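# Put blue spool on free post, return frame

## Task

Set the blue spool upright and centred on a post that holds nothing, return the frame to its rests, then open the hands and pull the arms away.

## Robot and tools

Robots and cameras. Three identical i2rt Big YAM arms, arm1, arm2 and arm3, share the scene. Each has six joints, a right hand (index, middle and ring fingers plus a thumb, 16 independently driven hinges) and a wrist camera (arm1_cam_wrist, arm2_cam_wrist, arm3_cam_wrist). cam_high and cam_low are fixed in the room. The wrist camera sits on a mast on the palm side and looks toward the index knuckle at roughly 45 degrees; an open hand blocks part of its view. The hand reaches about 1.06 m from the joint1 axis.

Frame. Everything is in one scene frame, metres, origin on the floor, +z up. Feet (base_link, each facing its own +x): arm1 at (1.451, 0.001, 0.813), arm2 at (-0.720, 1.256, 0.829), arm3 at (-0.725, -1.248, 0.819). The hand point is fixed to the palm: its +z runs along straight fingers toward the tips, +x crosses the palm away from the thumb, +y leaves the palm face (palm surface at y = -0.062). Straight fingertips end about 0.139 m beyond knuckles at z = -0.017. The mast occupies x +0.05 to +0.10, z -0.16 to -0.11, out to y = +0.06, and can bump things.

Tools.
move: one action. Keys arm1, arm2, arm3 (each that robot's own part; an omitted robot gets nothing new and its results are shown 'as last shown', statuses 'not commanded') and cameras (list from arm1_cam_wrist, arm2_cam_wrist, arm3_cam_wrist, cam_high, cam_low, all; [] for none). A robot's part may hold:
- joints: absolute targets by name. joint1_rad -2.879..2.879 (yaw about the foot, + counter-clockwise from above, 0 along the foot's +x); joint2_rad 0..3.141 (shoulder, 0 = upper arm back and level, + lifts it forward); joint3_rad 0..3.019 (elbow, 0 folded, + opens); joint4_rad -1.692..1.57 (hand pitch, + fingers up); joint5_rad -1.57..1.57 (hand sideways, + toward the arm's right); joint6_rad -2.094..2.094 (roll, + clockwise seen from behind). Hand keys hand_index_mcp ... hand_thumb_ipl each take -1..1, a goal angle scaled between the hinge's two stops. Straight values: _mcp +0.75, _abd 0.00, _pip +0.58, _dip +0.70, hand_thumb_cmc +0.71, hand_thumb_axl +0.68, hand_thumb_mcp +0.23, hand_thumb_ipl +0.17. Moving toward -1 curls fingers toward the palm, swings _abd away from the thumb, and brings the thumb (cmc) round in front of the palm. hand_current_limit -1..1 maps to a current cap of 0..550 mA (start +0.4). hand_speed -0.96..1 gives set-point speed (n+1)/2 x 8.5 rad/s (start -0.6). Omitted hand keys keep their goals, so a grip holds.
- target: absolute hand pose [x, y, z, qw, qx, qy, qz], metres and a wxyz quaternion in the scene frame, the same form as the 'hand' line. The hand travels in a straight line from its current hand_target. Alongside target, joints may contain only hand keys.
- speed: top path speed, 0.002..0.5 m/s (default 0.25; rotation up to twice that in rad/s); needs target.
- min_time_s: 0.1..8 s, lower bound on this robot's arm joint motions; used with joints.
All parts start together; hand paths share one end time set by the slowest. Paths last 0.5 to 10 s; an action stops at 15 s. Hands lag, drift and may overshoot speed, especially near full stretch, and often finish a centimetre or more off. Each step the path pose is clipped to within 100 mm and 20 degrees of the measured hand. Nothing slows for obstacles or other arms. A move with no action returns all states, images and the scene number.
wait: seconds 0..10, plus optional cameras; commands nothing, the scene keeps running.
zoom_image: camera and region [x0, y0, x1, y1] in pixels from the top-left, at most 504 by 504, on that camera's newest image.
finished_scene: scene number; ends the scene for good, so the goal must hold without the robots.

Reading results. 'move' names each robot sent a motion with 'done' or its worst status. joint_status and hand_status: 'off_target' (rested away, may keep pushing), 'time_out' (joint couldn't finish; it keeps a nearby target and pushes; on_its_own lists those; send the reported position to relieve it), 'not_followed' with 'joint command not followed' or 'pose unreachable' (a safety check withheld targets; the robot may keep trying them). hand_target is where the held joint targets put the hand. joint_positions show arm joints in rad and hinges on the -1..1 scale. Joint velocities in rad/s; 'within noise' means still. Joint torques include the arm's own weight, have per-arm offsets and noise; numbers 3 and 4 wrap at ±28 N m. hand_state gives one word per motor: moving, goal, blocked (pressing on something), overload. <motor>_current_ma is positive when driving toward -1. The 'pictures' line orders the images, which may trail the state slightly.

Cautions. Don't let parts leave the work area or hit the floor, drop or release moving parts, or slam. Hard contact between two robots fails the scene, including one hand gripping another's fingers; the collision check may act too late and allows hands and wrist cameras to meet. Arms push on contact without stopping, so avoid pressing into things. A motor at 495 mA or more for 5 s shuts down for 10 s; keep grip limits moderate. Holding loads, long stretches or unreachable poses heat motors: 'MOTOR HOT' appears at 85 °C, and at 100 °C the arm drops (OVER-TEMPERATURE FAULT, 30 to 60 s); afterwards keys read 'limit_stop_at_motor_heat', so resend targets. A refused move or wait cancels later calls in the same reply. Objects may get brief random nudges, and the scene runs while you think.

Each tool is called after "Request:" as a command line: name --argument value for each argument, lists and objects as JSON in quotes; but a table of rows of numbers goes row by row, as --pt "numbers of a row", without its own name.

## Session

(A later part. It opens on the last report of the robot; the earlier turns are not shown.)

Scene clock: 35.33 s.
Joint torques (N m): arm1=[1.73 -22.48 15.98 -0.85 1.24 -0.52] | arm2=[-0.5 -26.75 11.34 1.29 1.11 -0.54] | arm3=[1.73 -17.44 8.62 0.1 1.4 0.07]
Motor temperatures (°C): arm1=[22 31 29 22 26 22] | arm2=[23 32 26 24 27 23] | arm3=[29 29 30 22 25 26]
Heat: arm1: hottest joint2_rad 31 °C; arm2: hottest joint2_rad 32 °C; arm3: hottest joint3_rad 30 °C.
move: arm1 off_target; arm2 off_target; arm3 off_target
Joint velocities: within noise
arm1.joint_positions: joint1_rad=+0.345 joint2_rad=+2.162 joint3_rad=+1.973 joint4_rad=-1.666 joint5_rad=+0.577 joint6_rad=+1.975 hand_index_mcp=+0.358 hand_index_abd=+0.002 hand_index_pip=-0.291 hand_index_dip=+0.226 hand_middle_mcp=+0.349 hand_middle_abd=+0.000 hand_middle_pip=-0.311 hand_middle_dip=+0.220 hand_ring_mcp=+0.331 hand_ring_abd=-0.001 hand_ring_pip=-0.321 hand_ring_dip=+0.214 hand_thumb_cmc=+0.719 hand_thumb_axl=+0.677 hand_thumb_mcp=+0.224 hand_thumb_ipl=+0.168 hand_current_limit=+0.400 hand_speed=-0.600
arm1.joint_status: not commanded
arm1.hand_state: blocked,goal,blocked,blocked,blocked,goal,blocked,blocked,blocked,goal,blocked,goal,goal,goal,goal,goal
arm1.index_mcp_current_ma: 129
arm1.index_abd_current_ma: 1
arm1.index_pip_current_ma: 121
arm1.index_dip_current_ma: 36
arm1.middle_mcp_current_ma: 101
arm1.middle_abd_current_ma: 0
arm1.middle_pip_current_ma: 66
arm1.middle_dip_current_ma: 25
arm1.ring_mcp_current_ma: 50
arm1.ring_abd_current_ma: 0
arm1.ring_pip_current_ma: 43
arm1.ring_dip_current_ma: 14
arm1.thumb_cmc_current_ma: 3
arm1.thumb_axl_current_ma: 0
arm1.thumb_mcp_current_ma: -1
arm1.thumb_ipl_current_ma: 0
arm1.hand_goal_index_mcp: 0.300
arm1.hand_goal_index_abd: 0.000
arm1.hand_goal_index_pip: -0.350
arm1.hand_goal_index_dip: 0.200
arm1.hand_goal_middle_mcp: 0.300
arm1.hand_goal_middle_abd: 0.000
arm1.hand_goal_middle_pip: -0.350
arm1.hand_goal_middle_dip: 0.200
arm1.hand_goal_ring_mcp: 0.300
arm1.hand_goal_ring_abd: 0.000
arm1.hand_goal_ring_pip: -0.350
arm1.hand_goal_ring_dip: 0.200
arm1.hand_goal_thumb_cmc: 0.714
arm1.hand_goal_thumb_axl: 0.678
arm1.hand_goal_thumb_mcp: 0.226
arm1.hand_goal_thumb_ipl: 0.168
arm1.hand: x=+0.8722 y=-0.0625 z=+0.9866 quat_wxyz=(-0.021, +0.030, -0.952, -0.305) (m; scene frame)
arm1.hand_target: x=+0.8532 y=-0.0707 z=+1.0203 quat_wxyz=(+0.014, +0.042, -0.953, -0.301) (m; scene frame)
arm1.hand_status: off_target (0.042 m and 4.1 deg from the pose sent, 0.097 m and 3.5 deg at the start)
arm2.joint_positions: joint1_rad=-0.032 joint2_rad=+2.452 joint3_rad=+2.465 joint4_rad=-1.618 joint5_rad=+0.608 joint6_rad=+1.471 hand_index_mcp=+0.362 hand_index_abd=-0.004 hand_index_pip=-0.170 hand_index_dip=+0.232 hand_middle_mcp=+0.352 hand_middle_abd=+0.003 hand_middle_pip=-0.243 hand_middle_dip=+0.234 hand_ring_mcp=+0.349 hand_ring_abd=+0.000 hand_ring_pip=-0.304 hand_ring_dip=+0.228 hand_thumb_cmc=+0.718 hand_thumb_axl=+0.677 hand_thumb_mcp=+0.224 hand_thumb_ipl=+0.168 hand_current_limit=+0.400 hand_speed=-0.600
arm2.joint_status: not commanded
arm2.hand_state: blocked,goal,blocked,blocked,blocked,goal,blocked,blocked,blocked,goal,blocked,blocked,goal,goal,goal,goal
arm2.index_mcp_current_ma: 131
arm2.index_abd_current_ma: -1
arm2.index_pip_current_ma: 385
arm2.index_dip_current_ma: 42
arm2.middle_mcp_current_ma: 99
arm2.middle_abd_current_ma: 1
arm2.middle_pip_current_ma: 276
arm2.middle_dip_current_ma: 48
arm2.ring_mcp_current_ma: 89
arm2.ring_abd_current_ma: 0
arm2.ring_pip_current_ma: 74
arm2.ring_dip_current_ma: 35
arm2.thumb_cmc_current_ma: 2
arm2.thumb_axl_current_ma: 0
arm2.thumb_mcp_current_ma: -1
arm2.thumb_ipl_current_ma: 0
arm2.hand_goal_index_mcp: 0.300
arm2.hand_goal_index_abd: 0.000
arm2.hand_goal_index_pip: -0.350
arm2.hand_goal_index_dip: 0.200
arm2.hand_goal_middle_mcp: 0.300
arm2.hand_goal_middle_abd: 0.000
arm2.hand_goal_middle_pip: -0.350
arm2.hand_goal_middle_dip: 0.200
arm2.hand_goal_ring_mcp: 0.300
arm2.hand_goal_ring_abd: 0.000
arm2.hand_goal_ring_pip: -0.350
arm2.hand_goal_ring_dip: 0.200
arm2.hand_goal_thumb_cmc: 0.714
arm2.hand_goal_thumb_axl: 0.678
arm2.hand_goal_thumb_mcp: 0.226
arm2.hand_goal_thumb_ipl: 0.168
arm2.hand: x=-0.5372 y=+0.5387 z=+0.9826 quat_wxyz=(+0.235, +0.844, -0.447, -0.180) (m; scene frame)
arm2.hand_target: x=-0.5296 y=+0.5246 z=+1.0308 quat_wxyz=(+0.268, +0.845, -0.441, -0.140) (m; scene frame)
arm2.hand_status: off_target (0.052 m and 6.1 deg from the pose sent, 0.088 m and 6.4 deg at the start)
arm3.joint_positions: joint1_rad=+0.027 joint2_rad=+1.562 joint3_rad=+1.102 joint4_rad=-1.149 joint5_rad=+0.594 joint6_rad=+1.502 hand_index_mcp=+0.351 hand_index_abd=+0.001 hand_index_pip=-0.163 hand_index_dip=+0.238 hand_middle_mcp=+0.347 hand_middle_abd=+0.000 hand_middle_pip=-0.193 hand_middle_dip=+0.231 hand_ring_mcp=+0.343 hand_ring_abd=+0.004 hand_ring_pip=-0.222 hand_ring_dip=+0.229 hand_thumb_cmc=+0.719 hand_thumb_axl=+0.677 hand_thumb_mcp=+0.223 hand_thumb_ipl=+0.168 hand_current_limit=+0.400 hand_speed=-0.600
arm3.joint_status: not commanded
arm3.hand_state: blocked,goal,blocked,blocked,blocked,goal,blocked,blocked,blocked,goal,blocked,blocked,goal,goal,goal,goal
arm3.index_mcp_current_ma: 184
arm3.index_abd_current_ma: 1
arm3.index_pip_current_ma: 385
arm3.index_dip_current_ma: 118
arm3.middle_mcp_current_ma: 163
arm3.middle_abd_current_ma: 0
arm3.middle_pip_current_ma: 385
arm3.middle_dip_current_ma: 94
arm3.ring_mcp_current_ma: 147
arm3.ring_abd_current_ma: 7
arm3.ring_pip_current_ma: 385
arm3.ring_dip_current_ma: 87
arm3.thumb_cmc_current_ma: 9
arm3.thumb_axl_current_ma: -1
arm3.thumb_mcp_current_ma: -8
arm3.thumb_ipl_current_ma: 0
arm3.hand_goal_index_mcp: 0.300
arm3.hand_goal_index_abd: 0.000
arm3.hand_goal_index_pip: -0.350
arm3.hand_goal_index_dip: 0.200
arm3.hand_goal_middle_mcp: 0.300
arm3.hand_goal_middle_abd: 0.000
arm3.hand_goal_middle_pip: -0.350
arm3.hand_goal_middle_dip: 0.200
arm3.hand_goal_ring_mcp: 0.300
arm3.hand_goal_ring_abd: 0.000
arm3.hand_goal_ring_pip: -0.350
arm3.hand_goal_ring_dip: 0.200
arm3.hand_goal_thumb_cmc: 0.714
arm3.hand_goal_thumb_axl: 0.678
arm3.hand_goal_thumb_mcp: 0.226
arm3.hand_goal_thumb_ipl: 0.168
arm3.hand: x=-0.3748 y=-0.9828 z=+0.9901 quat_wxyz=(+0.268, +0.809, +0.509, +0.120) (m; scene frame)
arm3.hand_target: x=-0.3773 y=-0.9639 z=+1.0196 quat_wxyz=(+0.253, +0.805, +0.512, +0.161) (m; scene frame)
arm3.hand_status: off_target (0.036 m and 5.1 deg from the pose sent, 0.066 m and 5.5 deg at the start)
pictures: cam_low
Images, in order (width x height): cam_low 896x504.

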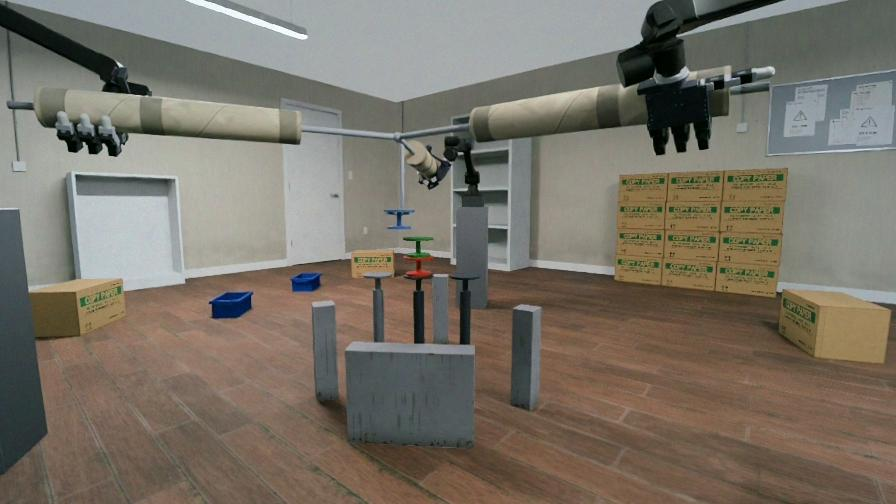

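Request:
move --arm1 '{"target":[0.7847,-0.1127,1.0,-0.0131,-0.0416,0.9528,0.3005],"speed":0.08}' --arm2 '{"target":[-0.5923,0.4783,1.01,-0.2668,-0.8459,0.4404,0.1389],"speed":0.08}' --arm3 '{"target":[-0.4413,-1.0037,1.0,0.2536,0.8043,0.5124,0.1616],"speed":0.08}' --cameras '["cam_high","cam_low"]'

Request:
zoom_image --camera "cam_low" --region '[340, 200, 440, 300]'

Request:
zoom_image --camera "cam_high" --region '[420, 180, 600, 360]'

Scene clock: 37.43 s.
Joint torques (N m): arm1=[2.49 -25.23 16.28 -1.05 1.23 -0.8] | arm2=[-0.21 -26.75 11.55 1.4 1.01 -0.51] | arm3=[1.55 -14.62 8.02 -0.18 1.49 0.12]
Motor temperatures (°C): arm1=[22 31 30 22 26 22] | arm2=[23 33 27 24 27 23] | arm3=[29 29 30 22 25 26]
Heat: arm1: hottest joint2_rad 31 °C; arm2: hottest joint2_rad 33 °C; arm3: hottest joint3_rad 30 °C.
move: arm1 off_target; arm2 off_target; arm3 off_target
Joint velocities: within noise
arm1.joint_positions: joint1_rad=+0.365 joint2_rad=+2.364 joint3_rad=+2.276 joint4_rad=-1.675 joint5_rad=+0.588 joint6_rad=+1.954 hand_index_mcp=+0.344 hand_index_abd=+0.002 hand_index_pip=-0.304 hand_index_dip=+0.223 hand_middle_mcp=+0.349 hand_middle_abd=+0.001 hand_middle_pip=-0.311 hand_middle_dip=+0.220 hand_ring_mcp=+0.348 hand_ring_abd=+0.001 hand_ring_pip=-0.310 hand_ring_dip=+0.215 hand_thumb_cmc=+0.719 hand_thumb_axl=+0.677 hand_thumb_mcp=+0.224 hand_thumb_ipl=+0.168 hand_current_limit=+0.400 hand_speed=-0.600
arm1.joint_status: not commanded
arm1.hand_state: blocked,goal,blocked,blocked,blocked,goal,blocked,blocked,blocked,goal,blocked,goal,goal,goal,goal,goal
arm1.index_mcp_current_ma: 87
arm1.index_abd_current_ma: 1
arm1.index_pip_current_ma: 85
arm1.index_dip_current_ma: 30
arm1.middle_mcp_current_ma: 101
arm1.middle_abd_current_ma: 0
arm1.middle_pip_current_ma: 66
arm1.middle_dip_current_ma: 25
arm1.ring_mcp_current_ma: 98
arm1.ring_abd_current_ma: 0
arm1.ring_pip_current_ma: 67
arm1.ring_dip_current_ma: 16
arm1.thumb_cmc_current_ma: 3
arm1.thumb_axl_current_ma: 0
arm1.thumb_mcp_current_ma: -1
arm1.thumb_ipl_current_ma: 0
arm1.hand_goal_index_mcp: 0.300
arm1.hand_goal_index_abd: 0.000
arm1.hand_goal_index_pip: -0.350
arm1.hand_goal_index_dip: 0.200
arm1.hand_goal_middle_mcp: 0.300
arm1.hand_goal_middle_abd: 0.000
arm1.hand_goal_middle_pip: -0.350
arm1.hand_goal_middle_dip: 0.200
arm1.hand_goal_ring_mcp: 0.300
arm1.hand_goal_ring_abd: 0.000
arm1.hand_goal_ring_pip: -0.350
arm1.hand_goal_ring_dip: 0.200
arm1.hand_goal_thumb_cmc: 0.714
arm1.hand_goal_thumb_axl: 0.678
arm1.hand_goal_thumb_mcp: 0.226
arm1.hand_goal_thumb_ipl: 0.168
arm1.hand: x=+0.8064 y=-0.1011 z=+0.9590 quat_wxyz=(+0.023, +0.037, -0.955, -0.294) (m; scene frame)
arm1.hand_target: x=+0.7900 y=-0.1113 z=+1.0002 quat_wxyz=(+0.057, +0.061, -0.953, -0.291) (m; scene frame)
arm1.hand_status: off_target (0.048 m and 1.4 deg from the pose sent, 0.102 m and 4.1 deg at the start; a joint's target at an end of its range on 51 of 57 steps)
arm2.joint_positions: joint1_rad=-0.134 joint2_rad=+2.472 joint3_rad=+2.448 joint4_rad=-1.506 joint5_rad=+0.599 joint6_rad=+1.345 hand_index_mcp=+0.360 hand_index_abd=-0.001 hand_index_pip=-0.187 hand_index_dip=+0.233 hand_middle_mcp=+0.352 hand_middle_abd=+0.003 hand_middle_pip=-0.255 hand_middle_dip=+0.234 hand_ring_mcp=+0.344 hand_ring_abd=+0.001 hand_ring_pip=-0.307 hand_ring_dip=+0.227 hand_thumb_cmc=+0.718 hand_thumb_axl=+0.677 hand_thumb_mcp=+0.224 hand_thumb_ipl=+0.168 hand_current_limit=+0.400 hand_speed=-0.600
arm2.joint_status: not commanded
arm2.hand_state: blocked,goal,blocked,blocked,blocked,goal,blocked,blocked,blocked,goal,blocked,blocked,goal,goal,goal,goal
arm2.index_mcp_current_ma: 125
arm2.index_abd_current_ma: 0
arm2.index_pip_current_ma: 385
arm2.index_dip_current_ma: 44
arm2.middle_mcp_current_ma: 99
arm2.middle_abd_current_ma: 1
arm2.middle_pip_current_ma: 231
arm2.middle_dip_current_ma: 48
arm2.ring_mcp_current_ma: 76
arm2.ring_abd_current_ma: 0
arm2.ring_pip_current_ma: 67
arm2.ring_dip_current_ma: 34
arm2.thumb_cmc_current_ma: 2
arm2.thumb_axl_current_ma: 0
arm2.thumb_mcp_current_ma: -1
arm2.thumb_ipl_current_ma: 0
arm2.hand_goal_index_mcp: 0.300
arm2.hand_goal_index_abd: 0.000
arm2.hand_goal_index_pip: -0.350
arm2.hand_goal_index_dip: 0.200
arm2.hand_goal_middle_mcp: 0.300
arm2.hand_goal_middle_abd: 0.000
arm2.hand_goal_middle_pip: -0.350
arm2.hand_goal_middle_dip: 0.200
arm2.hand_goal_ring_mcp: 0.300
arm2.hand_goal_ring_abd: 0.000
arm2.hand_goal_ring_pip: -0.350
arm2.hand_goal_ring_dip: 0.200
arm2.hand_goal_thumb_cmc: 0.714
arm2.hand_goal_thumb_axl: 0.678
arm2.hand_goal_thumb_mcp: 0.226
arm2.hand_goal_thumb_ipl: 0.168
arm2.hand: x=-0.6006 y=+0.4987 z=+0.9594 quat_wxyz=(+0.232, +0.845, -0.448, -0.176) (m; scene frame)
arm2.hand_target: x=-0.5936 y=+0.4836 z=+1.0108 quat_wxyz=(+0.268, +0.845, -0.441, -0.140) (m; scene frame)
arm2.hand_status: off_target (0.055 m and 5.9 deg from the pose sent, 0.086 m and 6.1 deg at the start)
arm3.joint_positions: joint1_rad=+0.131 joint2_rad=+1.432 joint3_rad=+0.912 joint4_rad=-1.149 joint5_rad=+0.593 joint6_rad=+1.619 hand_index_mcp=+0.351 hand_index_abd=+0.004 hand_index_pip=-0.178 hand_index_dip=+0.238 hand_middle_mcp=+0.347 hand_middle_abd=+0.002 hand_middle_pip=-0.202 hand_middle_dip=+0.231 hand_ring_mcp=+0.347 hand_ring_abd=+0.005 hand_ring_pip=-0.228 hand_ring_dip=+0.229 hand_thumb_cmc=+0.719 hand_thumb_axl=+0.677 hand_thumb_mcp=+0.223 hand_thumb_ipl=+0.168 hand_current_limit=+0.400 hand_speed=-0.600
arm3.joint_status: not commanded
arm3.hand_state: blocked,goal,blocked,blocked,blocked,goal,blocked,blocked,blocked,goal,blocked,blocked,goal,goal,goal,goal
arm3.index_mcp_current_ma: 181
arm3.index_abd_current_ma: 6
arm3.index_pip_current_ma: 385
arm3.index_dip_current_ma: 118
arm3.middle_mcp_current_ma: 163
arm3.middle_abd_current_ma: 3
arm3.middle_pip_current_ma: 385
arm3.middle_dip_current_ma: 94
arm3.ring_mcp_current_ma: 163
arm3.ring_abd_current_ma: 9
arm3.ring_pip_current_ma: 385
arm3.ring_dip_current_ma: 87
arm3.thumb_cmc_current_ma: 9
arm3.thumb_axl_current_ma: -1
arm3.thumb_mcp_current_ma: -8
arm3.thumb_ipl_current_ma: 0
arm3.hand_goal_index_mcp: 0.300
arm3.hand_goal_index_abd: 0.000
arm3.hand_goal_index_pip: -0.350
arm3.hand_goal_index_dip: 0.200
arm3.hand_goal_middle_mcp: 0.300
arm3.hand_goal_middle_abd: 0.000
arm3.hand_goal_middle_pip: -0.350
arm3.hand_goal_middle_dip: 0.200
arm3.hand_goal_ring_mcp: 0.300
arm3.hand_goal_ring_abd: 0.000
arm3.hand_goal_ring_pip: -0.350
arm3.hand_goal_ring_dip: 0.200
arm3.hand_goal_thumb_cmc: 0.714
arm3.hand_goal_thumb_axl: 0.678
arm3.hand_goal_thumb_mcp: 0.226
arm3.hand_goal_thumb_ipl: 0.168
arm3.hand: x=-0.4393 y=-1.0204 z=+0.9763 quat_wxyz=(+0.268, +0.807, +0.511, +0.125) (m; scene frame)
arm3.hand_target: x=-0.4413 y=-1.0047 z=+0.9996 quat_wxyz=(+0.253, +0.805, +0.512, +0.161) (m; scene frame)
arm3.hand_status: off_target (0.029 m and 4.6 deg from the pose sent, 0.070 m and 5.1 deg at the start)
pictures: cam_high, cam_low
Images, in order (width x height): cam_high 896x504, cam_low 896x504.

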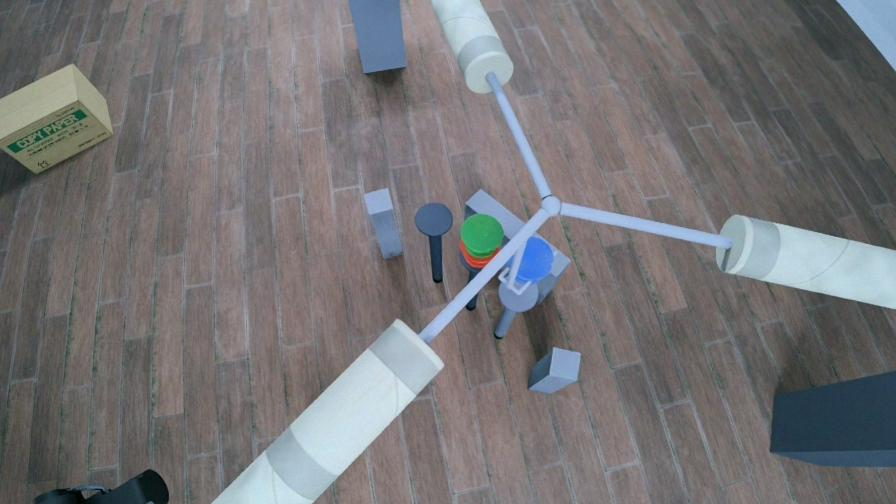

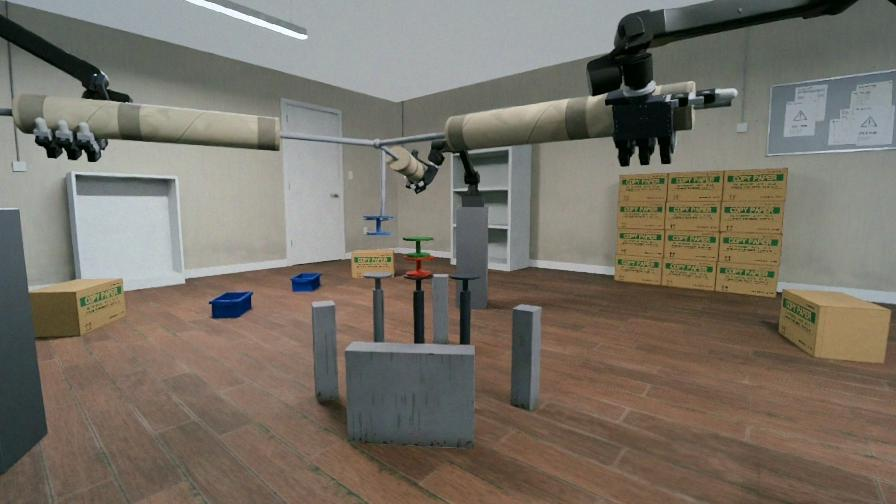

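Scaled by 5.040 from the camera's 896x504 image, which has a finer 1280x720 frame.

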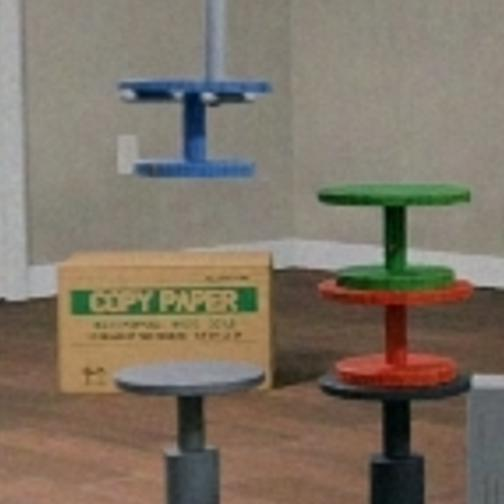

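Scaled by 2.800 from the camera's 896x504 image, which has a finer 1280x720 frame.

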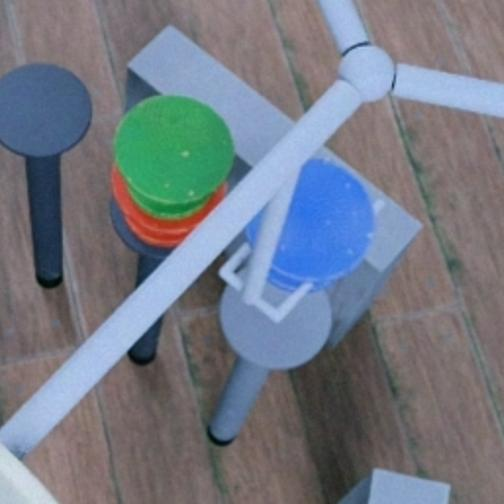

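Request:
move --arm1 '{"target":[0.7814,-0.1143,0.88,-0.0131,-0.0416,0.9528,0.3005],"speed":0.08}' --arm2 '{"target":[-0.5956,0.4767,0.89,-0.2668,-0.8459,0.4404,0.1389],"speed":0.08}' --arm3 '{"target":[-0.4446,-1.0053,0.88,0.2536,0.8043,0.5124,0.1616],"speed":0.08}' --cameras '["cam_high","cam_low"]'

Request:
zoom_image --camera "cam_low" --region '[350, 235, 410, 295]'

Request:
zoom_image --camera "cam_high" --region '[470, 220, 590, 340]'

Scene clock: 40.63 s.
Joint torques (N m): arm1=[1.49 -26.17 14.6 -1.07 0.8 -0.15] | arm2=[-0.56 -27.05 9.17 0.91 1.22 -0.5] | arm3=[0.85 -13.16 5.91 0.24 1.58 0.08]
Motor temperatures (°C): arm1=[22 31 30 22 27 22] | arm2=[23 34 27 24 27 23] | arm3=[29 29 30 22 25 26]
Heat: arm1: hottest joint2_rad 31 °C; arm2: hottest joint2_rad 34 °C; arm3: hottest joint3_rad 30 °C.
move: arm1 off_target; arm2 off_target; arm3 off_target
Joint velocities: within noise
arm1.joint_positions: joint1_rad=+0.367 joint2_rad=+2.549 joint3_rad=+2.301 joint4_rad=-1.623 joint5_rad=+0.583 joint6_rad=+1.962 hand_index_mcp=+0.351 hand_index_abd=+0.001 hand_index_pip=-0.308 hand_index_dip=+0.217 hand_middle_mcp=+0.336 hand_middle_abd=+0.001 hand_middle_pip=-0.317 hand_middle_dip=+0.220 hand_ring_mcp=+0.325 hand_ring_abd=+0.001 hand_ring_pip=-0.327 hand_ring_dip=+0.212 hand_thumb_cmc=+0.719 hand_thumb_axl=+0.677 hand_thumb_mcp=+0.224 hand_thumb_ipl=+0.168 hand_current_limit=+0.400 hand_speed=-0.600
arm1.joint_status: not commanded
arm1.hand_state: blocked,goal,blocked,goal,blocked,goal,blocked,goal,blocked,goal,blocked,goal,goal,goal,goal,goal
arm1.index_mcp_current_ma: 108
arm1.index_abd_current_ma: 0
arm1.index_pip_current_ma: 74
arm1.index_dip_current_ma: 20
arm1.middle_mcp_current_ma: 64
arm1.middle_abd_current_ma: 0
arm1.middle_pip_current_ma: 51
arm1.middle_dip_current_ma: 24
arm1.ring_mcp_current_ma: 38
arm1.ring_abd_current_ma: 0
arm1.ring_pip_current_ma: 29
arm1.ring_dip_current_ma: 11
arm1.thumb_cmc_current_ma: 3
arm1.thumb_axl_current_ma: 0
arm1.thumb_mcp_current_ma: -1
arm1.thumb_ipl_current_ma: 0
arm1.hand_goal_index_mcp: 0.300
arm1.hand_goal_index_abd: 0.000
arm1.hand_goal_index_pip: -0.350
arm1.hand_goal_index_dip: 0.200
arm1.hand_goal_middle_mcp: 0.300
arm1.hand_goal_middle_abd: 0.000
arm1.hand_goal_middle_pip: -0.350
arm1.hand_goal_middle_dip: 0.200
arm1.hand_goal_ring_mcp: 0.300
arm1.hand_goal_ring_abd: 0.000
arm1.hand_goal_ring_pip: -0.350
arm1.hand_goal_ring_dip: 0.200
arm1.hand_goal_thumb_cmc: 0.714
arm1.hand_goal_thumb_axl: 0.678
arm1.hand_goal_thumb_mcp: 0.226
arm1.hand_goal_thumb_ipl: 0.168
arm1.on_its_own: hand_ring_mcp moved -0.023 toward your old target +0.300
arm1.hand: x=+0.8019 y=-0.1067 z=+0.8462 quat_wxyz=(-0.025, +0.049, -0.949, -0.310) (m; scene frame)
arm1.hand_target: x=+0.7844 y=-0.1134 z=+0.8806 quat_wxyz=(+0.014, +0.042, -0.953, -0.300) (m; scene frame)
arm1.hand_status: off_target (0.040 m and 4.6 deg from the pose sent, 0.084 m and 1.4 deg at the start)
arm2.joint_positions: joint1_rad=-0.136 joint2_rad=+2.533 joint3_rad=+2.266 joint4_rad=-1.222 joint5_rad=+0.592 joint6_rad=+1.335 hand_index_mcp=+0.359 hand_index_abd=+0.003 hand_index_pip=-0.205 hand_index_dip=+0.233 hand_middle_mcp=+0.352 hand_middle_abd=+0.004 hand_middle_pip=-0.256 hand_middle_dip=+0.234 hand_ring_mcp=+0.353 hand_ring_abd=+0.001 hand_ring_pip=-0.307 hand_ring_dip=+0.226 hand_thumb_cmc=+0.718 hand_thumb_axl=+0.677 hand_thumb_mcp=+0.224 hand_thumb_ipl=+0.168 hand_current_limit=+0.400 hand_speed=-0.600
arm2.joint_status: not commanded
arm2.hand_state: blocked,goal,blocked,blocked,blocked,goal,blocked,blocked,blocked,goal,blocked,blocked,goal,goal,goal,goal
arm2.index_mcp_current_ma: 122
arm2.index_abd_current_ma: 1
arm2.index_pip_current_ma: 385
arm2.index_dip_current_ma: 44
arm2.middle_mcp_current_ma: 99
arm2.middle_abd_current_ma: 1
arm2.middle_pip_current_ma: 227
arm2.middle_dip_current_ma: 48
arm2.ring_mcp_current_ma: 103
arm2.ring_abd_current_ma: 0
arm2.ring_pip_current_ma: 67
arm2.ring_dip_current_ma: 31
arm2.thumb_cmc_current_ma: 2
arm2.thumb_axl_current_ma: 0
arm2.thumb_mcp_current_ma: -1
arm2.thumb_ipl_current_ma: 0
arm2.hand_goal_index_mcp: 0.300
arm2.hand_goal_index_abd: 0.000
arm2.hand_goal_index_pip: -0.350
arm2.hand_goal_index_dip: 0.200
arm2.hand_goal_middle_mcp: 0.300
arm2.hand_goal_middle_abd: 0.000
arm2.hand_goal_middle_pip: -0.350
arm2.hand_goal_middle_dip: 0.200
arm2.hand_goal_ring_mcp: 0.300
arm2.hand_goal_ring_abd: 0.000
arm2.hand_goal_ring_pip: -0.350
arm2.hand_goal_ring_dip: 0.200
arm2.hand_goal_thumb_cmc: 0.714
arm2.hand_goal_thumb_axl: 0.678
arm2.hand_goal_thumb_mcp: 0.226
arm2.hand_goal_thumb_ipl: 0.168
arm2.hand: x=-0.5990 y=+0.4950 z=+0.8462 quat_wxyz=(+0.242, +0.845, -0.450, -0.160) (m; scene frame)
arm2.hand_target: x=-0.5961 y=+0.4792 z=+0.8904 quat_wxyz=(+0.267, +0.845, -0.441, -0.140) (m; scene frame)
arm2.hand_status: off_target (0.048 m and 3.9 deg from the pose sent, 0.073 m and 5.9 deg at the start)
arm3.joint_positions: joint1_rad=+0.149 joint2_rad=+1.615 joint3_rad=+0.770 joint4_rad=-0.803 joint5_rad=+0.591 joint6_rad=+1.634 hand_index_mcp=+0.350 hand_index_abd=+0.004 hand_index_pip=-0.200 hand_index_dip=+0.238 hand_middle_mcp=+0.347 hand_middle_abd=+0.003 hand_middle_pip=-0.206 hand_middle_dip=+0.231 hand_ring_mcp=+0.355 hand_ring_abd=+0.007 hand_ring_pip=-0.228 hand_ring_dip=+0.230 hand_thumb_cmc=+0.719 hand_thumb_axl=+0.677 hand_thumb_mcp=+0.223 hand_thumb_ipl=+0.168 hand_current_limit=+0.400 hand_speed=-0.600
arm3.joint_status: not commanded
arm3.hand_state: blocked,goal,blocked,blocked,blocked,goal,blocked,blocked,blocked,goal,blocked,blocked,goal,goal,goal,goal
arm3.index_mcp_current_ma: 176
arm3.index_abd_current_ma: 6
arm3.index_pip_current_ma: 385
arm3.index_dip_current_ma: 118
arm3.middle_mcp_current_ma: 163
arm3.middle_abd_current_ma: 4
arm3.middle_pip_current_ma: 385
arm3.middle_dip_current_ma: 94
arm3.ring_mcp_current_ma: 201
arm3.ring_abd_current_ma: 12
arm3.ring_pip_current_ma: 385
arm3.ring_dip_current_ma: 89
arm3.thumb_cmc_current_ma: 9
arm3.thumb_axl_current_ma: -1
arm3.thumb_mcp_current_ma: -8
arm3.thumb_ipl_current_ma: 0
arm3.hand_goal_index_mcp: 0.300
arm3.hand_goal_index_abd: 0.000
arm3.hand_goal_index_pip: -0.350
arm3.hand_goal_index_dip: 0.200
arm3.hand_goal_middle_mcp: 0.300
arm3.hand_goal_middle_abd: 0.000
arm3.hand_goal_middle_pip: -0.350
arm3.hand_goal_middle_dip: 0.200
arm3.hand_goal_ring_mcp: 0.300
arm3.hand_goal_ring_abd: 0.000
arm3.hand_goal_ring_pip: -0.350
arm3.hand_goal_ring_dip: 0.200
arm3.hand_goal_thumb_cmc: 0.714
arm3.hand_goal_thumb_axl: 0.678
arm3.hand_goal_thumb_mcp: 0.226
arm3.hand_goal_thumb_ipl: 0.168
arm3.on_its_own: hand_index_pip moved -0.021 toward your old target -0.350
arm3.hand: x=-0.4466 y=-1.0210 z=+0.8698 quat_wxyz=(+0.260, +0.808, +0.510, +0.136) (m; scene frame)
arm3.hand_target: x=-0.4448 y=-1.0056 z=+0.8801 quat_wxyz=(+0.253, +0.805, +0.512, +0.162) (m; scene frame)
arm3.hand_status: off_target (0.019 m and 3.0 deg from the pose sent, 0.098 m and 4.6 deg at the start)
pictures: cam_high, cam_low
Images, in order (width x height): cam_high 896x504, cam_low 896x504.

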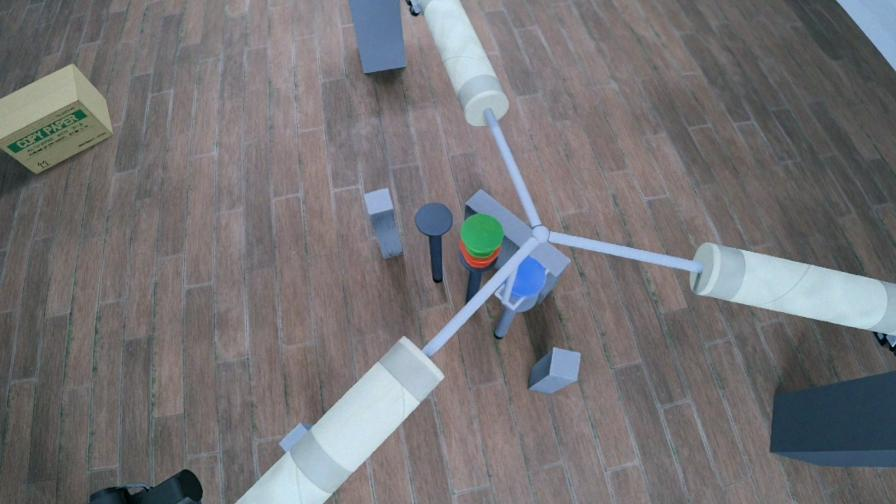

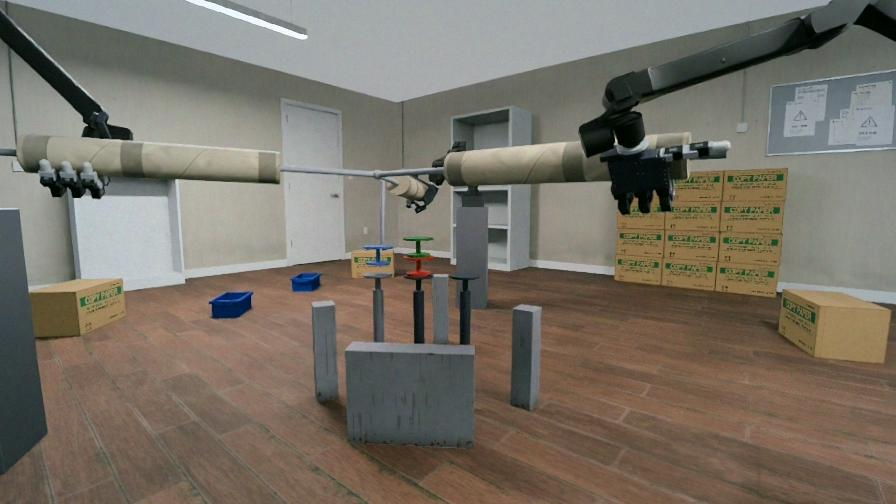

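Scaled by 8.400 from the camera's 896x504 image, which has a finer 1280x720 frame.

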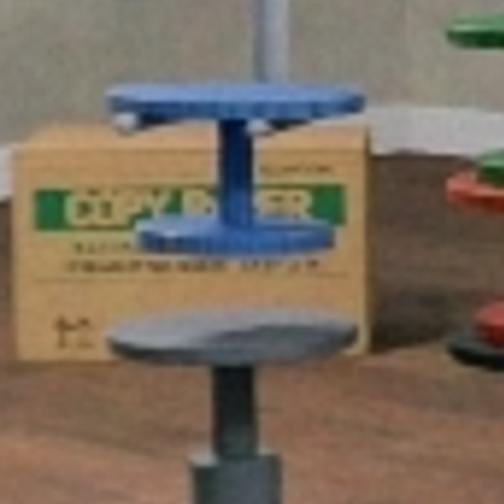

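Scaled by 4.200 from the camera's 896x504 image, which has a finer 1280x720 frame.

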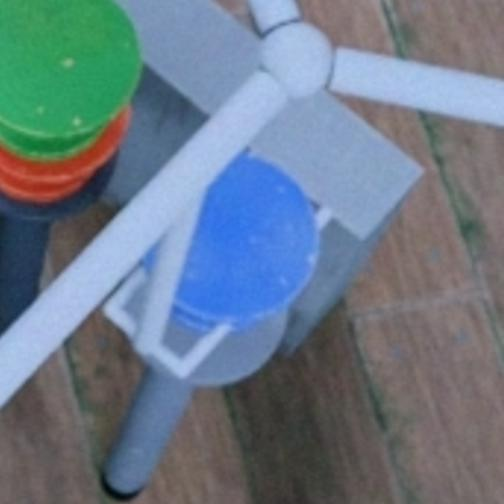

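Request:
zoom_image --camera "cam_high" --region '[490, 240, 560, 310]'

Scaled by 7.200 from the camera's 896x504 image, which has a finer 1280x720 frame.

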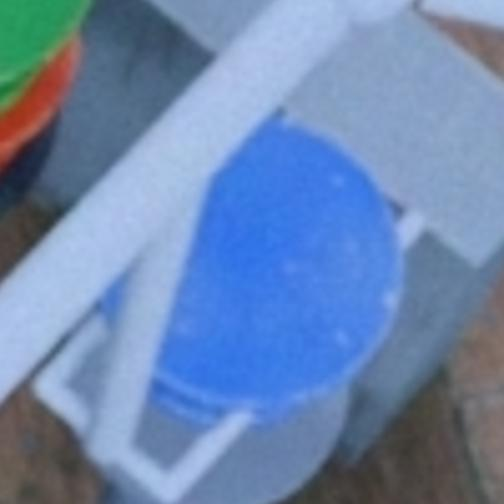

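Request:
move --arm1 '{"target":[0.7767,-0.1112,0.852,-0.0131,-0.0416,0.9528,0.3005],"speed":0.05}' --arm2 '{"target":[-0.6003,0.4798,0.862,-0.2668,-0.8459,0.4404,0.1389],"speed":0.05}' --arm3 '{"target":[-0.4493,-1.0022,0.852,0.2536,0.8043,0.5124,0.1616],"speed":0.05}' --cameras '["cam_high","cam_low"]'

Request:
zoom_image --camera "cam_low" --region '[350, 235, 410, 295]'

Request:
zoom_image --camera "cam_high" --region '[485, 245, 555, 315]'

Scene clock: 42.87 s.
Joint torques (N m): arm1=[1.08 -26.05 14.35 -1.02 0.85 -0.23] | arm2=[-1.2 -26.52 8.73 0.9 1.26 -0.53] | arm3=[0.67 -13.27 5.29 0.28 1.64 0.07]
Motor temperatures (°C): arm1=[22 32 31 22 27 22] | arm2=[23 35 27 24 27 23] | arm3=[29 29 30 22 25 26]
Heat: arm1: hottest joint2_rad 32 °C; arm2: hottest joint2_rad 35 °C; arm3: hottest joint3_rad 30 °C.
move: arm1 off_target; arm2 off_target; arm3 off_target
Joint velocities: within noise
arm1.joint_positions: joint1_rad=+0.364 joint2_rad=+2.584 joint3_rad=+2.301 joint4_rad=-1.582 joint5_rad=+0.585 joint6_rad=+1.962 hand_index_mcp=+0.351 hand_index_abd=+0.001 hand_index_pip=-0.308 hand_index_dip=+0.217 hand_middle_mcp=+0.336 hand_middle_abd=+0.001 hand_middle_pip=-0.317 hand_middle_dip=+0.220 hand_ring_mcp=+0.327 hand_ring_abd=+0.001 hand_ring_pip=-0.327 hand_ring_dip=+0.211 hand_thumb_cmc=+0.719 hand_thumb_axl=+0.677 hand_thumb_mcp=+0.224 hand_thumb_ipl=+0.168 hand_current_limit=+0.400 hand_speed=-0.600
arm1.joint_status: not commanded
arm1.hand_state: blocked,goal,blocked,goal,blocked,goal,blocked,goal,blocked,goal,blocked,goal,goal,goal,goal,goal
arm1.index_mcp_current_ma: 108
arm1.index_abd_current_ma: 0
arm1.index_pip_current_ma: 74
arm1.index_dip_current_ma: 20
arm1.middle_mcp_current_ma: 64
arm1.middle_abd_current_ma: 0
arm1.middle_pip_current_ma: 51
arm1.middle_dip_current_ma: 23
arm1.ring_mcp_current_ma: 42
arm1.ring_abd_current_ma: 0
arm1.ring_pip_current_ma: 29
arm1.ring_dip_current_ma: 10
arm1.thumb_cmc_current_ma: 3
arm1.thumb_axl_current_ma: 0
arm1.thumb_mcp_current_ma: -1
arm1.thumb_ipl_current_ma: 0
arm1.hand_goal_index_mcp: 0.300
arm1.hand_goal_index_abd: 0.000
arm1.hand_goal_index_pip: -0.350
arm1.hand_goal_index_dip: 0.200
arm1.hand_goal_middle_mcp: 0.300
arm1.hand_goal_middle_abd: 0.000
arm1.hand_goal_middle_pip: -0.350
arm1.hand_goal_middle_dip: 0.200
arm1.hand_goal_ring_mcp: 0.300
arm1.hand_goal_ring_abd: 0.000
arm1.hand_goal_ring_pip: -0.350
arm1.hand_goal_ring_dip: 0.200
arm1.hand_goal_thumb_cmc: 0.714
arm1.hand_goal_thumb_axl: 0.678
arm1.hand_goal_thumb_mcp: 0.226
arm1.hand_goal_thumb_ipl: 0.168
arm1.hand: x=+0.7991 y=-0.1060 z=+0.8205 quat_wxyz=(-0.022, +0.047, -0.949, -0.310) (m; scene frame)
arm1.hand_target: x=+0.7796 y=-0.1105 z=+0.8528 quat_wxyz=(+0.014, +0.042, -0.953, -0.301) (m; scene frame)
arm1.hand_status: off_target (0.039 m and 4.3 deg from the pose sent, 0.026 m and 4.6 deg at the start)
arm2.joint_positions: joint1_rad=-0.136 joint2_rad=+2.537 joint3_rad=+2.211 joint4_rad=-1.151 joint5_rad=+0.589 joint6_rad=+1.332 hand_index_mcp=+0.358 hand_index_abd=+0.003 hand_index_pip=-0.213 hand_index_dip=+0.233 hand_middle_mcp=+0.352 hand_middle_abd=+0.004 hand_middle_pip=-0.256 hand_middle_dip=+0.234 hand_ring_mcp=+0.357 hand_ring_abd=+0.001 hand_ring_pip=-0.307 hand_ring_dip=+0.226 hand_thumb_cmc=+0.718 hand_thumb_axl=+0.677 hand_thumb_mcp=+0.224 hand_thumb_ipl=+0.168 hand_current_limit=+0.400 hand_speed=-0.600
arm2.joint_status: not commanded
arm2.hand_state: blocked,goal,blocked,blocked,blocked,goal,blocked,blocked,blocked,goal,blocked,blocked,goal,goal,goal,goal
arm2.index_mcp_current_ma: 119
arm2.index_abd_current_ma: 1
arm2.index_pip_current_ma: 385
arm2.index_dip_current_ma: 44
arm2.middle_mcp_current_ma: 99
arm2.middle_abd_current_ma: 1
arm2.middle_pip_current_ma: 226
arm2.middle_dip_current_ma: 48
arm2.ring_mcp_current_ma: 115
arm2.ring_abd_current_ma: 0
arm2.ring_pip_current_ma: 67
arm2.ring_dip_current_ma: 31
arm2.thumb_cmc_current_ma: 2
arm2.thumb_axl_current_ma: 0
arm2.thumb_mcp_current_ma: -1
arm2.thumb_ipl_current_ma: 0
arm2.hand_goal_index_mcp: 0.300
arm2.hand_goal_index_abd: 0.000
arm2.hand_goal_index_pip: -0.350
arm2.hand_goal_index_dip: 0.200
arm2.hand_goal_middle_mcp: 0.300
arm2.hand_goal_middle_abd: 0.000
arm2.hand_goal_middle_pip: -0.350
arm2.hand_goal_middle_dip: 0.200
arm2.hand_goal_ring_mcp: 0.300
arm2.hand_goal_ring_abd: 0.000
arm2.hand_goal_ring_pip: -0.350
arm2.hand_goal_ring_dip: 0.200
arm2.hand_goal_thumb_cmc: 0.714
arm2.hand_goal_thumb_axl: 0.678
arm2.hand_goal_thumb_mcp: 0.226
arm2.hand_goal_thumb_ipl: 0.168
arm2.hand: x=-0.6001 y=+0.4989 z=+0.8224 quat_wxyz=(+0.244, +0.845, -0.450, -0.156) (m; scene frame)
arm2.hand_target: x=-0.6008 y=+0.4820 z=+0.8622 quat_wxyz=(+0.267, +0.845, -0.441, -0.140) (m; scene frame)
arm2.hand_status: off_target (0.044 m and 3.5 deg from the pose sent, 0.022 m and 4.0 deg at the start)
arm3.joint_positions: joint1_rad=+0.165 joint2_rad=+1.684 joint3_rad=+0.758 joint4_rad=-0.728 joint5_rad=+0.589 joint6_rad=+1.654 hand_index_mcp=+0.347 hand_index_abd=+0.004 hand_index_pip=-0.200 hand_index_dip=+0.238 hand_middle_mcp=+0.347 hand_middle_abd=+0.003 hand_middle_pip=-0.207 hand_middle_dip=+0.231 hand_ring_mcp=+0.357 hand_ring_abd=+0.007 hand_ring_pip=-0.228 hand_ring_dip=+0.230 hand_thumb_cmc=+0.719 hand_thumb_axl=+0.677 hand_thumb_mcp=+0.223 hand_thumb_ipl=+0.168 hand_current_limit=+0.400 hand_speed=-0.600
arm3.joint_status: not commanded
arm3.hand_state: blocked,goal,blocked,blocked,blocked,goal,blocked,blocked,blocked,goal,blocked,blocked,goal,goal,goal,goal
arm3.index_mcp_current_ma: 163
arm3.index_abd_current_ma: 6
arm3.index_pip_current_ma: 385
arm3.index_dip_current_ma: 118
arm3.middle_mcp_current_ma: 163
arm3.middle_abd_current_ma: 4
arm3.middle_pip_current_ma: 385
arm3.middle_dip_current_ma: 94
arm3.ring_mcp_current_ma: 207
arm3.ring_abd_current_ma: 12
arm3.ring_pip_current_ma: 385
arm3.ring_dip_current_ma: 89
arm3.thumb_cmc_current_ma: 9
arm3.thumb_axl_current_ma: -1
arm3.thumb_mcp_current_ma: -8
arm3.thumb_ipl_current_ma: 0
arm3.hand_goal_index_mcp: 0.300
arm3.hand_goal_index_abd: 0.000
arm3.hand_goal_index_pip: -0.350
arm3.hand_goal_index_dip: 0.200
arm3.hand_goal_middle_mcp: 0.300
arm3.hand_goal_middle_abd: 0.000
arm3.hand_goal_middle_pip: -0.350
arm3.hand_goal_middle_dip: 0.200
arm3.hand_goal_ring_mcp: 0.300
arm3.hand_goal_ring_abd: 0.000
arm3.hand_goal_ring_pip: -0.350
arm3.hand_goal_ring_dip: 0.200
arm3.hand_goal_thumb_cmc: 0.714
arm3.hand_goal_thumb_axl: 0.678
arm3.hand_goal_thumb_mcp: 0.226
arm3.hand_goal_thumb_ipl: 0.168
arm3.hand: x=-0.4511 y=-1.0172 z=+0.8430 quat_wxyz=(+0.258, +0.809, +0.509, +0.138) (m; scene frame)
arm3.hand_target: x=-0.4495 y=-1.0026 z=+0.8521 quat_wxyz=(+0.254, +0.805, +0.512, +0.161) (m; scene frame)
arm3.hand_status: off_target (0.018 m and 2.8 deg from the pose sent, 0.026 m and 3.0 deg at the start)
pictures: cam_high, cam_low
Images, in order (width x height): cam_high 896x504, cam_low 896x504.

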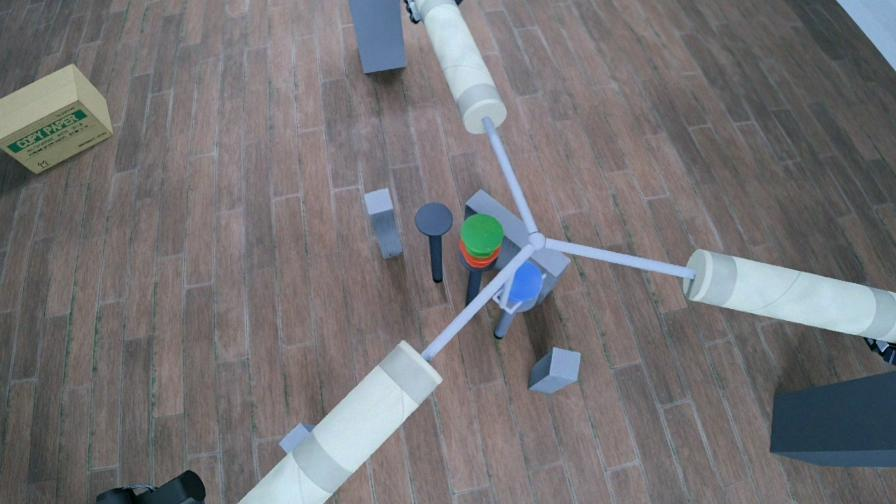

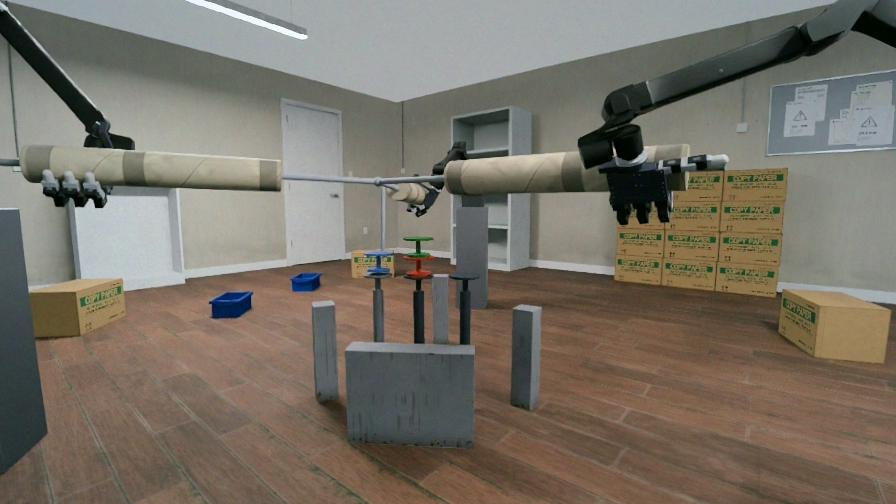

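Scaled by 8.400 from the camera's 896x504 image, which has a finer 1280x720 frame.

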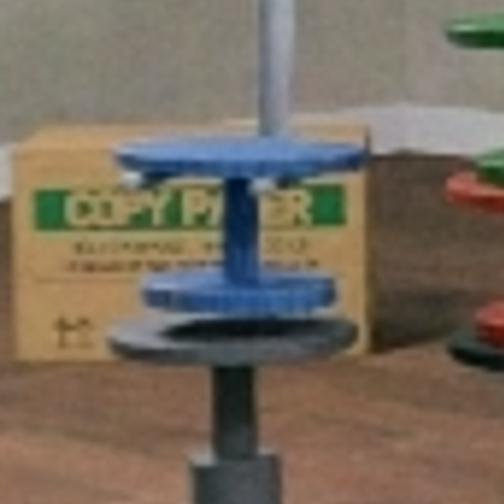

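Scaled by 7.200 from the camera's 896x504 image, which has a finer 1280x720 frame.

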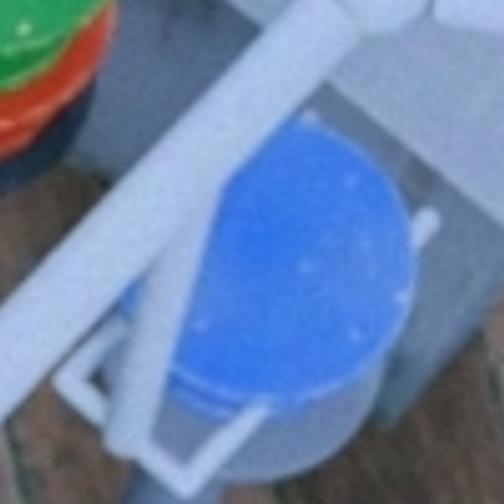

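Request:
move --arm1 '{"target":[0.7707,-0.1117,0.846,-0.0131,-0.0416,0.9528,0.3005],"speed":0.05}' --arm2 '{"target":[-0.6063,0.4793,0.858,-0.2668,-0.8459,0.4404,0.1389],"speed":0.05}' --arm3 '{"target":[-0.4543,-1.0027,0.846,0.2536,0.8043,0.5124,0.1616],"speed":0.05}' --cameras '["cam_high","cam_low"]'

Request:
zoom_image --camera "cam_low" --region '[350, 235, 410, 295]'

Request:
zoom_image --camera "cam_high" --region '[485, 245, 555, 315]'

Scene clock: 44.20 s.
Joint torques (N m): arm1=[1.2 -26.17 14.95 -1.26 0.91 -0.25] | arm2=[-0.85 -27.34 8.75 0.77 1.22 -0.51] | arm3=[0.38 -13.27 5.2 0.18 1.68 0.05]
Motor temperatures (°C): arm1=[22 32 31 22 27 22] | arm2=[23 35 27 24 27 23] | arm3=[29 29 30 22 26 26]
Heat: arm1: hottest joint2_rad 32 °C; arm2: hottest joint2_rad 35 °C; arm3: hottest joint3_rad 30 °C.
move: arm1 off_target; arm2 off_target; arm3 off_target
Joint velocities: within noise
arm1.joint_positions: joint1_rad=+0.361 joint2_rad=+2.610 joint3_rad=+2.333 joint4_rad=-1.579 joint5_rad=+0.584 joint6_rad=+1.959 hand_index_mcp=+0.351 hand_index_abd=+0.001 hand_index_pip=-0.308 hand_index_dip=+0.217 hand_middle_mcp=+0.336 hand_middle_abd=+0.001 hand_middle_pip=-0.317 hand_middle_dip=+0.220 hand_ring_mcp=+0.327 hand_ring_abd=+0.001 hand_ring_pip=-0.327 hand_ring_dip=+0.211 hand_thumb_cmc=+0.719 hand_thumb_axl=+0.677 hand_thumb_mcp=+0.224 hand_thumb_ipl=+0.168 hand_current_limit=+0.400 hand_speed=-0.600
arm1.joint_status: not commanded
arm1.hand_state: blocked,goal,blocked,goal,blocked,goal,blocked,goal,blocked,goal,blocked,goal,goal,goal,goal,goal
arm1.index_mcp_current_ma: 108
arm1.index_abd_current_ma: 0
arm1.index_pip_current_ma: 74
arm1.index_dip_current_ma: 20
arm1.middle_mcp_current_ma: 64
arm1.middle_abd_current_ma: 0
arm1.middle_pip_current_ma: 51
arm1.middle_dip_current_ma: 23
arm1.ring_mcp_current_ma: 42
arm1.ring_abd_current_ma: 0
arm1.ring_pip_current_ma: 29
arm1.ring_dip_current_ma: 10
arm1.thumb_cmc_current_ma: 3
arm1.thumb_axl_current_ma: 0
arm1.thumb_mcp_current_ma: -1
arm1.thumb_ipl_current_ma: 0
arm1.hand_goal_index_mcp: 0.300
arm1.hand_goal_index_abd: 0.000
arm1.hand_goal_index_pip: -0.350
arm1.hand_goal_index_dip: 0.200
arm1.hand_goal_middle_mcp: 0.300
arm1.hand_goal_middle_abd: 0.000
arm1.hand_goal_middle_pip: -0.350
arm1.hand_goal_middle_dip: 0.200
arm1.hand_goal_ring_mcp: 0.300
arm1.hand_goal_ring_abd: 0.000
arm1.hand_goal_ring_pip: -0.350
arm1.hand_goal_ring_dip: 0.200
arm1.hand_goal_thumb_cmc: 0.714
arm1.hand_goal_thumb_axl: 0.678
arm1.hand_goal_thumb_mcp: 0.226
arm1.hand_goal_thumb_ipl: 0.168
arm1.hand: x=+0.7933 y=-0.1064 z=+0.8130 quat_wxyz=(-0.019, +0.045, -0.950, -0.308) (m; scene frame)
arm1.hand_target: x=+0.7738 y=-0.1107 z=+0.8468 quat_wxyz=(+0.014, +0.042, -0.953, -0.300) (m; scene frame)
arm1.hand_status: off_target (0.040 m and 3.8 deg from the pose sent, 0.039 m and 4.3 deg at the start)
arm2.joint_positions: joint1_rad=-0.141 joint2_rad=+2.537 joint3_rad=+2.193 joint4_rad=-1.129 joint5_rad=+0.589 joint6_rad=+1.325 hand_index_mcp=+0.358 hand_index_abd=+0.003 hand_index_pip=-0.213 hand_index_dip=+0.233 hand_middle_mcp=+0.352 hand_middle_abd=+0.004 hand_middle_pip=-0.256 hand_middle_dip=+0.234 hand_ring_mcp=+0.358 hand_ring_abd=+0.001 hand_ring_pip=-0.307 hand_ring_dip=+0.226 hand_thumb_cmc=+0.718 hand_thumb_axl=+0.677 hand_thumb_mcp=+0.224 hand_thumb_ipl=+0.168 hand_current_limit=+0.400 hand_speed=-0.600
arm2.joint_status: not commanded
arm2.hand_state: blocked,goal,blocked,blocked,blocked,goal,blocked,blocked,blocked,goal,blocked,blocked,goal,goal,goal,goal
arm2.index_mcp_current_ma: 117
arm2.index_abd_current_ma: 1
arm2.index_pip_current_ma: 385
arm2.index_dip_current_ma: 45
arm2.middle_mcp_current_ma: 99
arm2.middle_abd_current_ma: 1
arm2.middle_pip_current_ma: 225
arm2.middle_dip_current_ma: 48
arm2.ring_mcp_current_ma: 118
arm2.ring_abd_current_ma: 0
arm2.ring_pip_current_ma: 67
arm2.ring_dip_current_ma: 31
arm2.thumb_cmc_current_ma: 2
arm2.thumb_axl_current_ma: 0
arm2.thumb_mcp_current_ma: -1
arm2.thumb_ipl_current_ma: 0
arm2.hand_goal_index_mcp: 0.300
arm2.hand_goal_index_abd: 0.000
arm2.hand_goal_index_pip: -0.350
arm2.hand_goal_index_dip: 0.200
arm2.hand_goal_middle_mcp: 0.300
arm2.hand_goal_middle_abd: 0.000
arm2.hand_goal_middle_pip: -0.350
arm2.hand_goal_middle_dip: 0.200
arm2.hand_goal_ring_mcp: 0.300
arm2.hand_goal_ring_abd: 0.000
arm2.hand_goal_ring_pip: -0.350
arm2.hand_goal_ring_dip: 0.200
arm2.hand_goal_thumb_cmc: 0.714
arm2.hand_goal_thumb_axl: 0.678
arm2.hand_goal_thumb_mcp: 0.226
arm2.hand_goal_thumb_ipl: 0.168
arm2.hand: x=-0.6047 y=+0.4989 z=+0.8163 quat_wxyz=(+0.244, +0.845, -0.450, -0.156) (m; scene frame)
arm2.hand_target: x=-0.6068 y=+0.4815 z=+0.8581 quat_wxyz=(+0.267, +0.845, -0.441, -0.140) (m; scene frame)
arm2.hand_status: off_target (0.046 m and 3.4 deg from the pose sent, 0.041 m and 3.4 deg at the start)
arm3.joint_positions: joint1_rad=+0.180 joint2_rad=+1.695 joint3_rad=+0.749 joint4_rad=-0.715 joint5_rad=+0.587 joint6_rad=+1.670 hand_index_mcp=+0.345 hand_index_abd=+0.004 hand_index_pip=-0.201 hand_index_dip=+0.238 hand_middle_mcp=+0.347 hand_middle_abd=+0.003 hand_middle_pip=-0.207 hand_middle_dip=+0.231 hand_ring_mcp=+0.358 hand_ring_abd=+0.007 hand_ring_pip=-0.228 hand_ring_dip=+0.230 hand_thumb_cmc=+0.719 hand_thumb_axl=+0.677 hand_thumb_mcp=+0.223 hand_thumb_ipl=+0.168 hand_current_limit=+0.400 hand_speed=-0.600
arm3.joint_status: not commanded
arm3.hand_state: blocked,goal,blocked,blocked,blocked,goal,blocked,blocked,blocked,goal,blocked,blocked,goal,goal,goal,goal
arm3.index_mcp_current_ma: 157
arm3.index_abd_current_ma: 6
arm3.index_pip_current_ma: 385
arm3.index_dip_current_ma: 118
arm3.middle_mcp_current_ma: 163
arm3.middle_abd_current_ma: 4
arm3.middle_pip_current_ma: 385
arm3.middle_dip_current_ma: 94
arm3.ring_mcp_current_ma: 214
arm3.ring_abd_current_ma: 12
arm3.ring_pip_current_ma: 385
arm3.ring_dip_current_ma: 89
arm3.thumb_cmc_current_ma: 9
arm3.thumb_axl_current_ma: -1
arm3.thumb_mcp_current_ma: -8
arm3.thumb_ipl_current_ma: 0
arm3.hand_goal_index_mcp: 0.300
arm3.hand_goal_index_abd: 0.000
arm3.hand_goal_index_pip: -0.350
arm3.hand_goal_index_dip: 0.200
arm3.hand_goal_middle_mcp: 0.300
arm3.hand_goal_middle_abd: 0.000
arm3.hand_goal_middle_pip: -0.350
arm3.hand_goal_middle_dip: 0.200
arm3.hand_goal_ring_mcp: 0.300
arm3.hand_goal_ring_abd: 0.000
arm3.hand_goal_ring_pip: -0.350
arm3.hand_goal_ring_dip: 0.200
arm3.hand_goal_thumb_cmc: 0.714
arm3.hand_goal_thumb_axl: 0.678
arm3.hand_goal_thumb_mcp: 0.226
arm3.hand_goal_thumb_ipl: 0.168
arm3.hand: x=-0.4567 y=-1.0171 z=+0.8374 quat_wxyz=(+0.257, +0.809, +0.509, +0.139) (m; scene frame)
arm3.hand_target: x=-0.4545 y=-1.0030 z=+0.8461 quat_wxyz=(+0.253, +0.805, +0.512, +0.161) (m; scene frame)
arm3.hand_status: off_target (0.017 m and 2.7 deg from the pose sent, 0.015 m and 2.8 deg at the start)
pictures: cam_high, cam_low
Images, in order (width x height): cam_high 896x504, cam_low 896x504.

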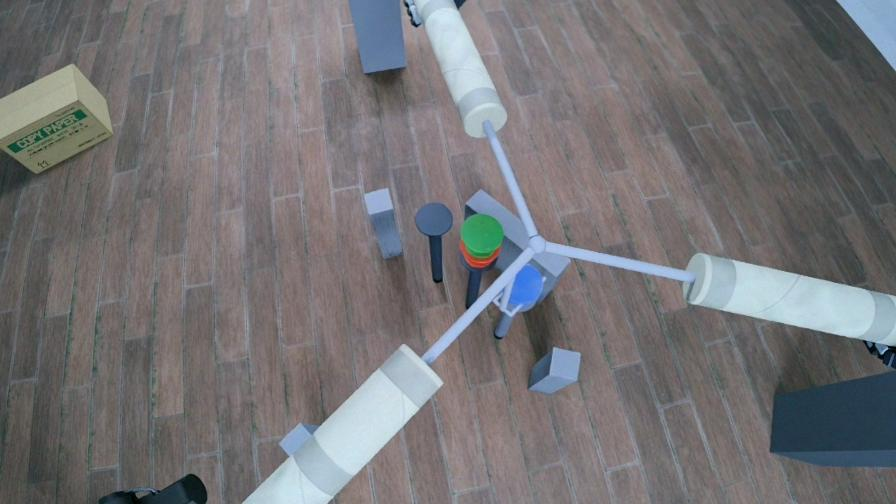

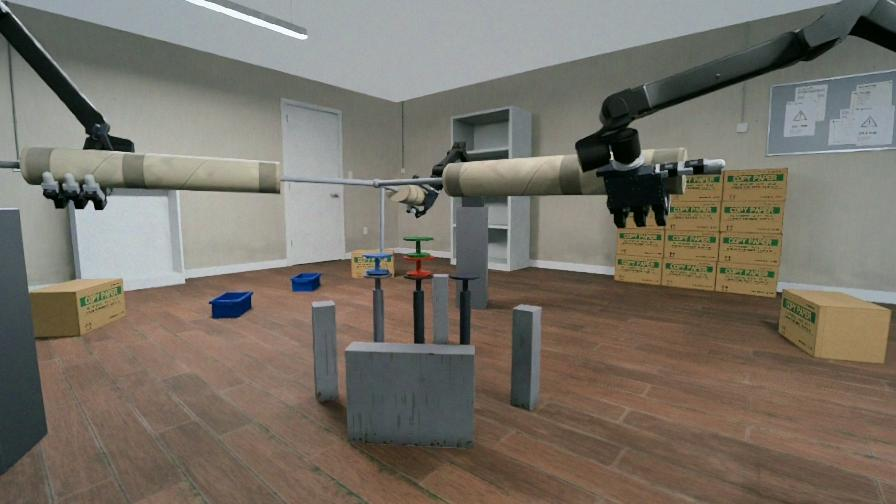

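Scaled by 8.400 from the camera's 896x504 image, which has a finer 1280x720 frame.

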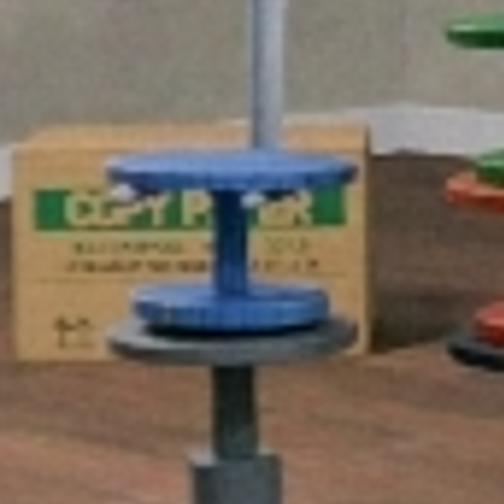

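Scaled by 7.200 from the camera's 896x504 image, which has a finer 1280x720 frame.

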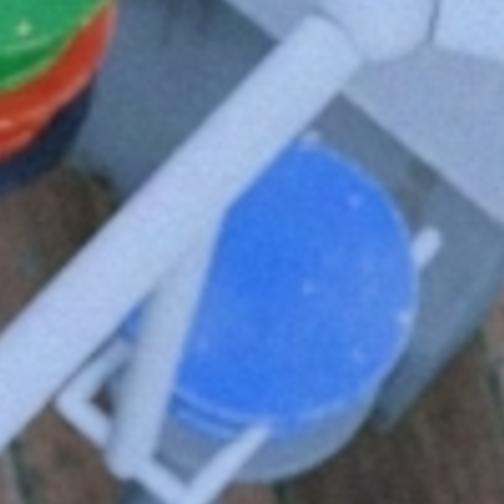

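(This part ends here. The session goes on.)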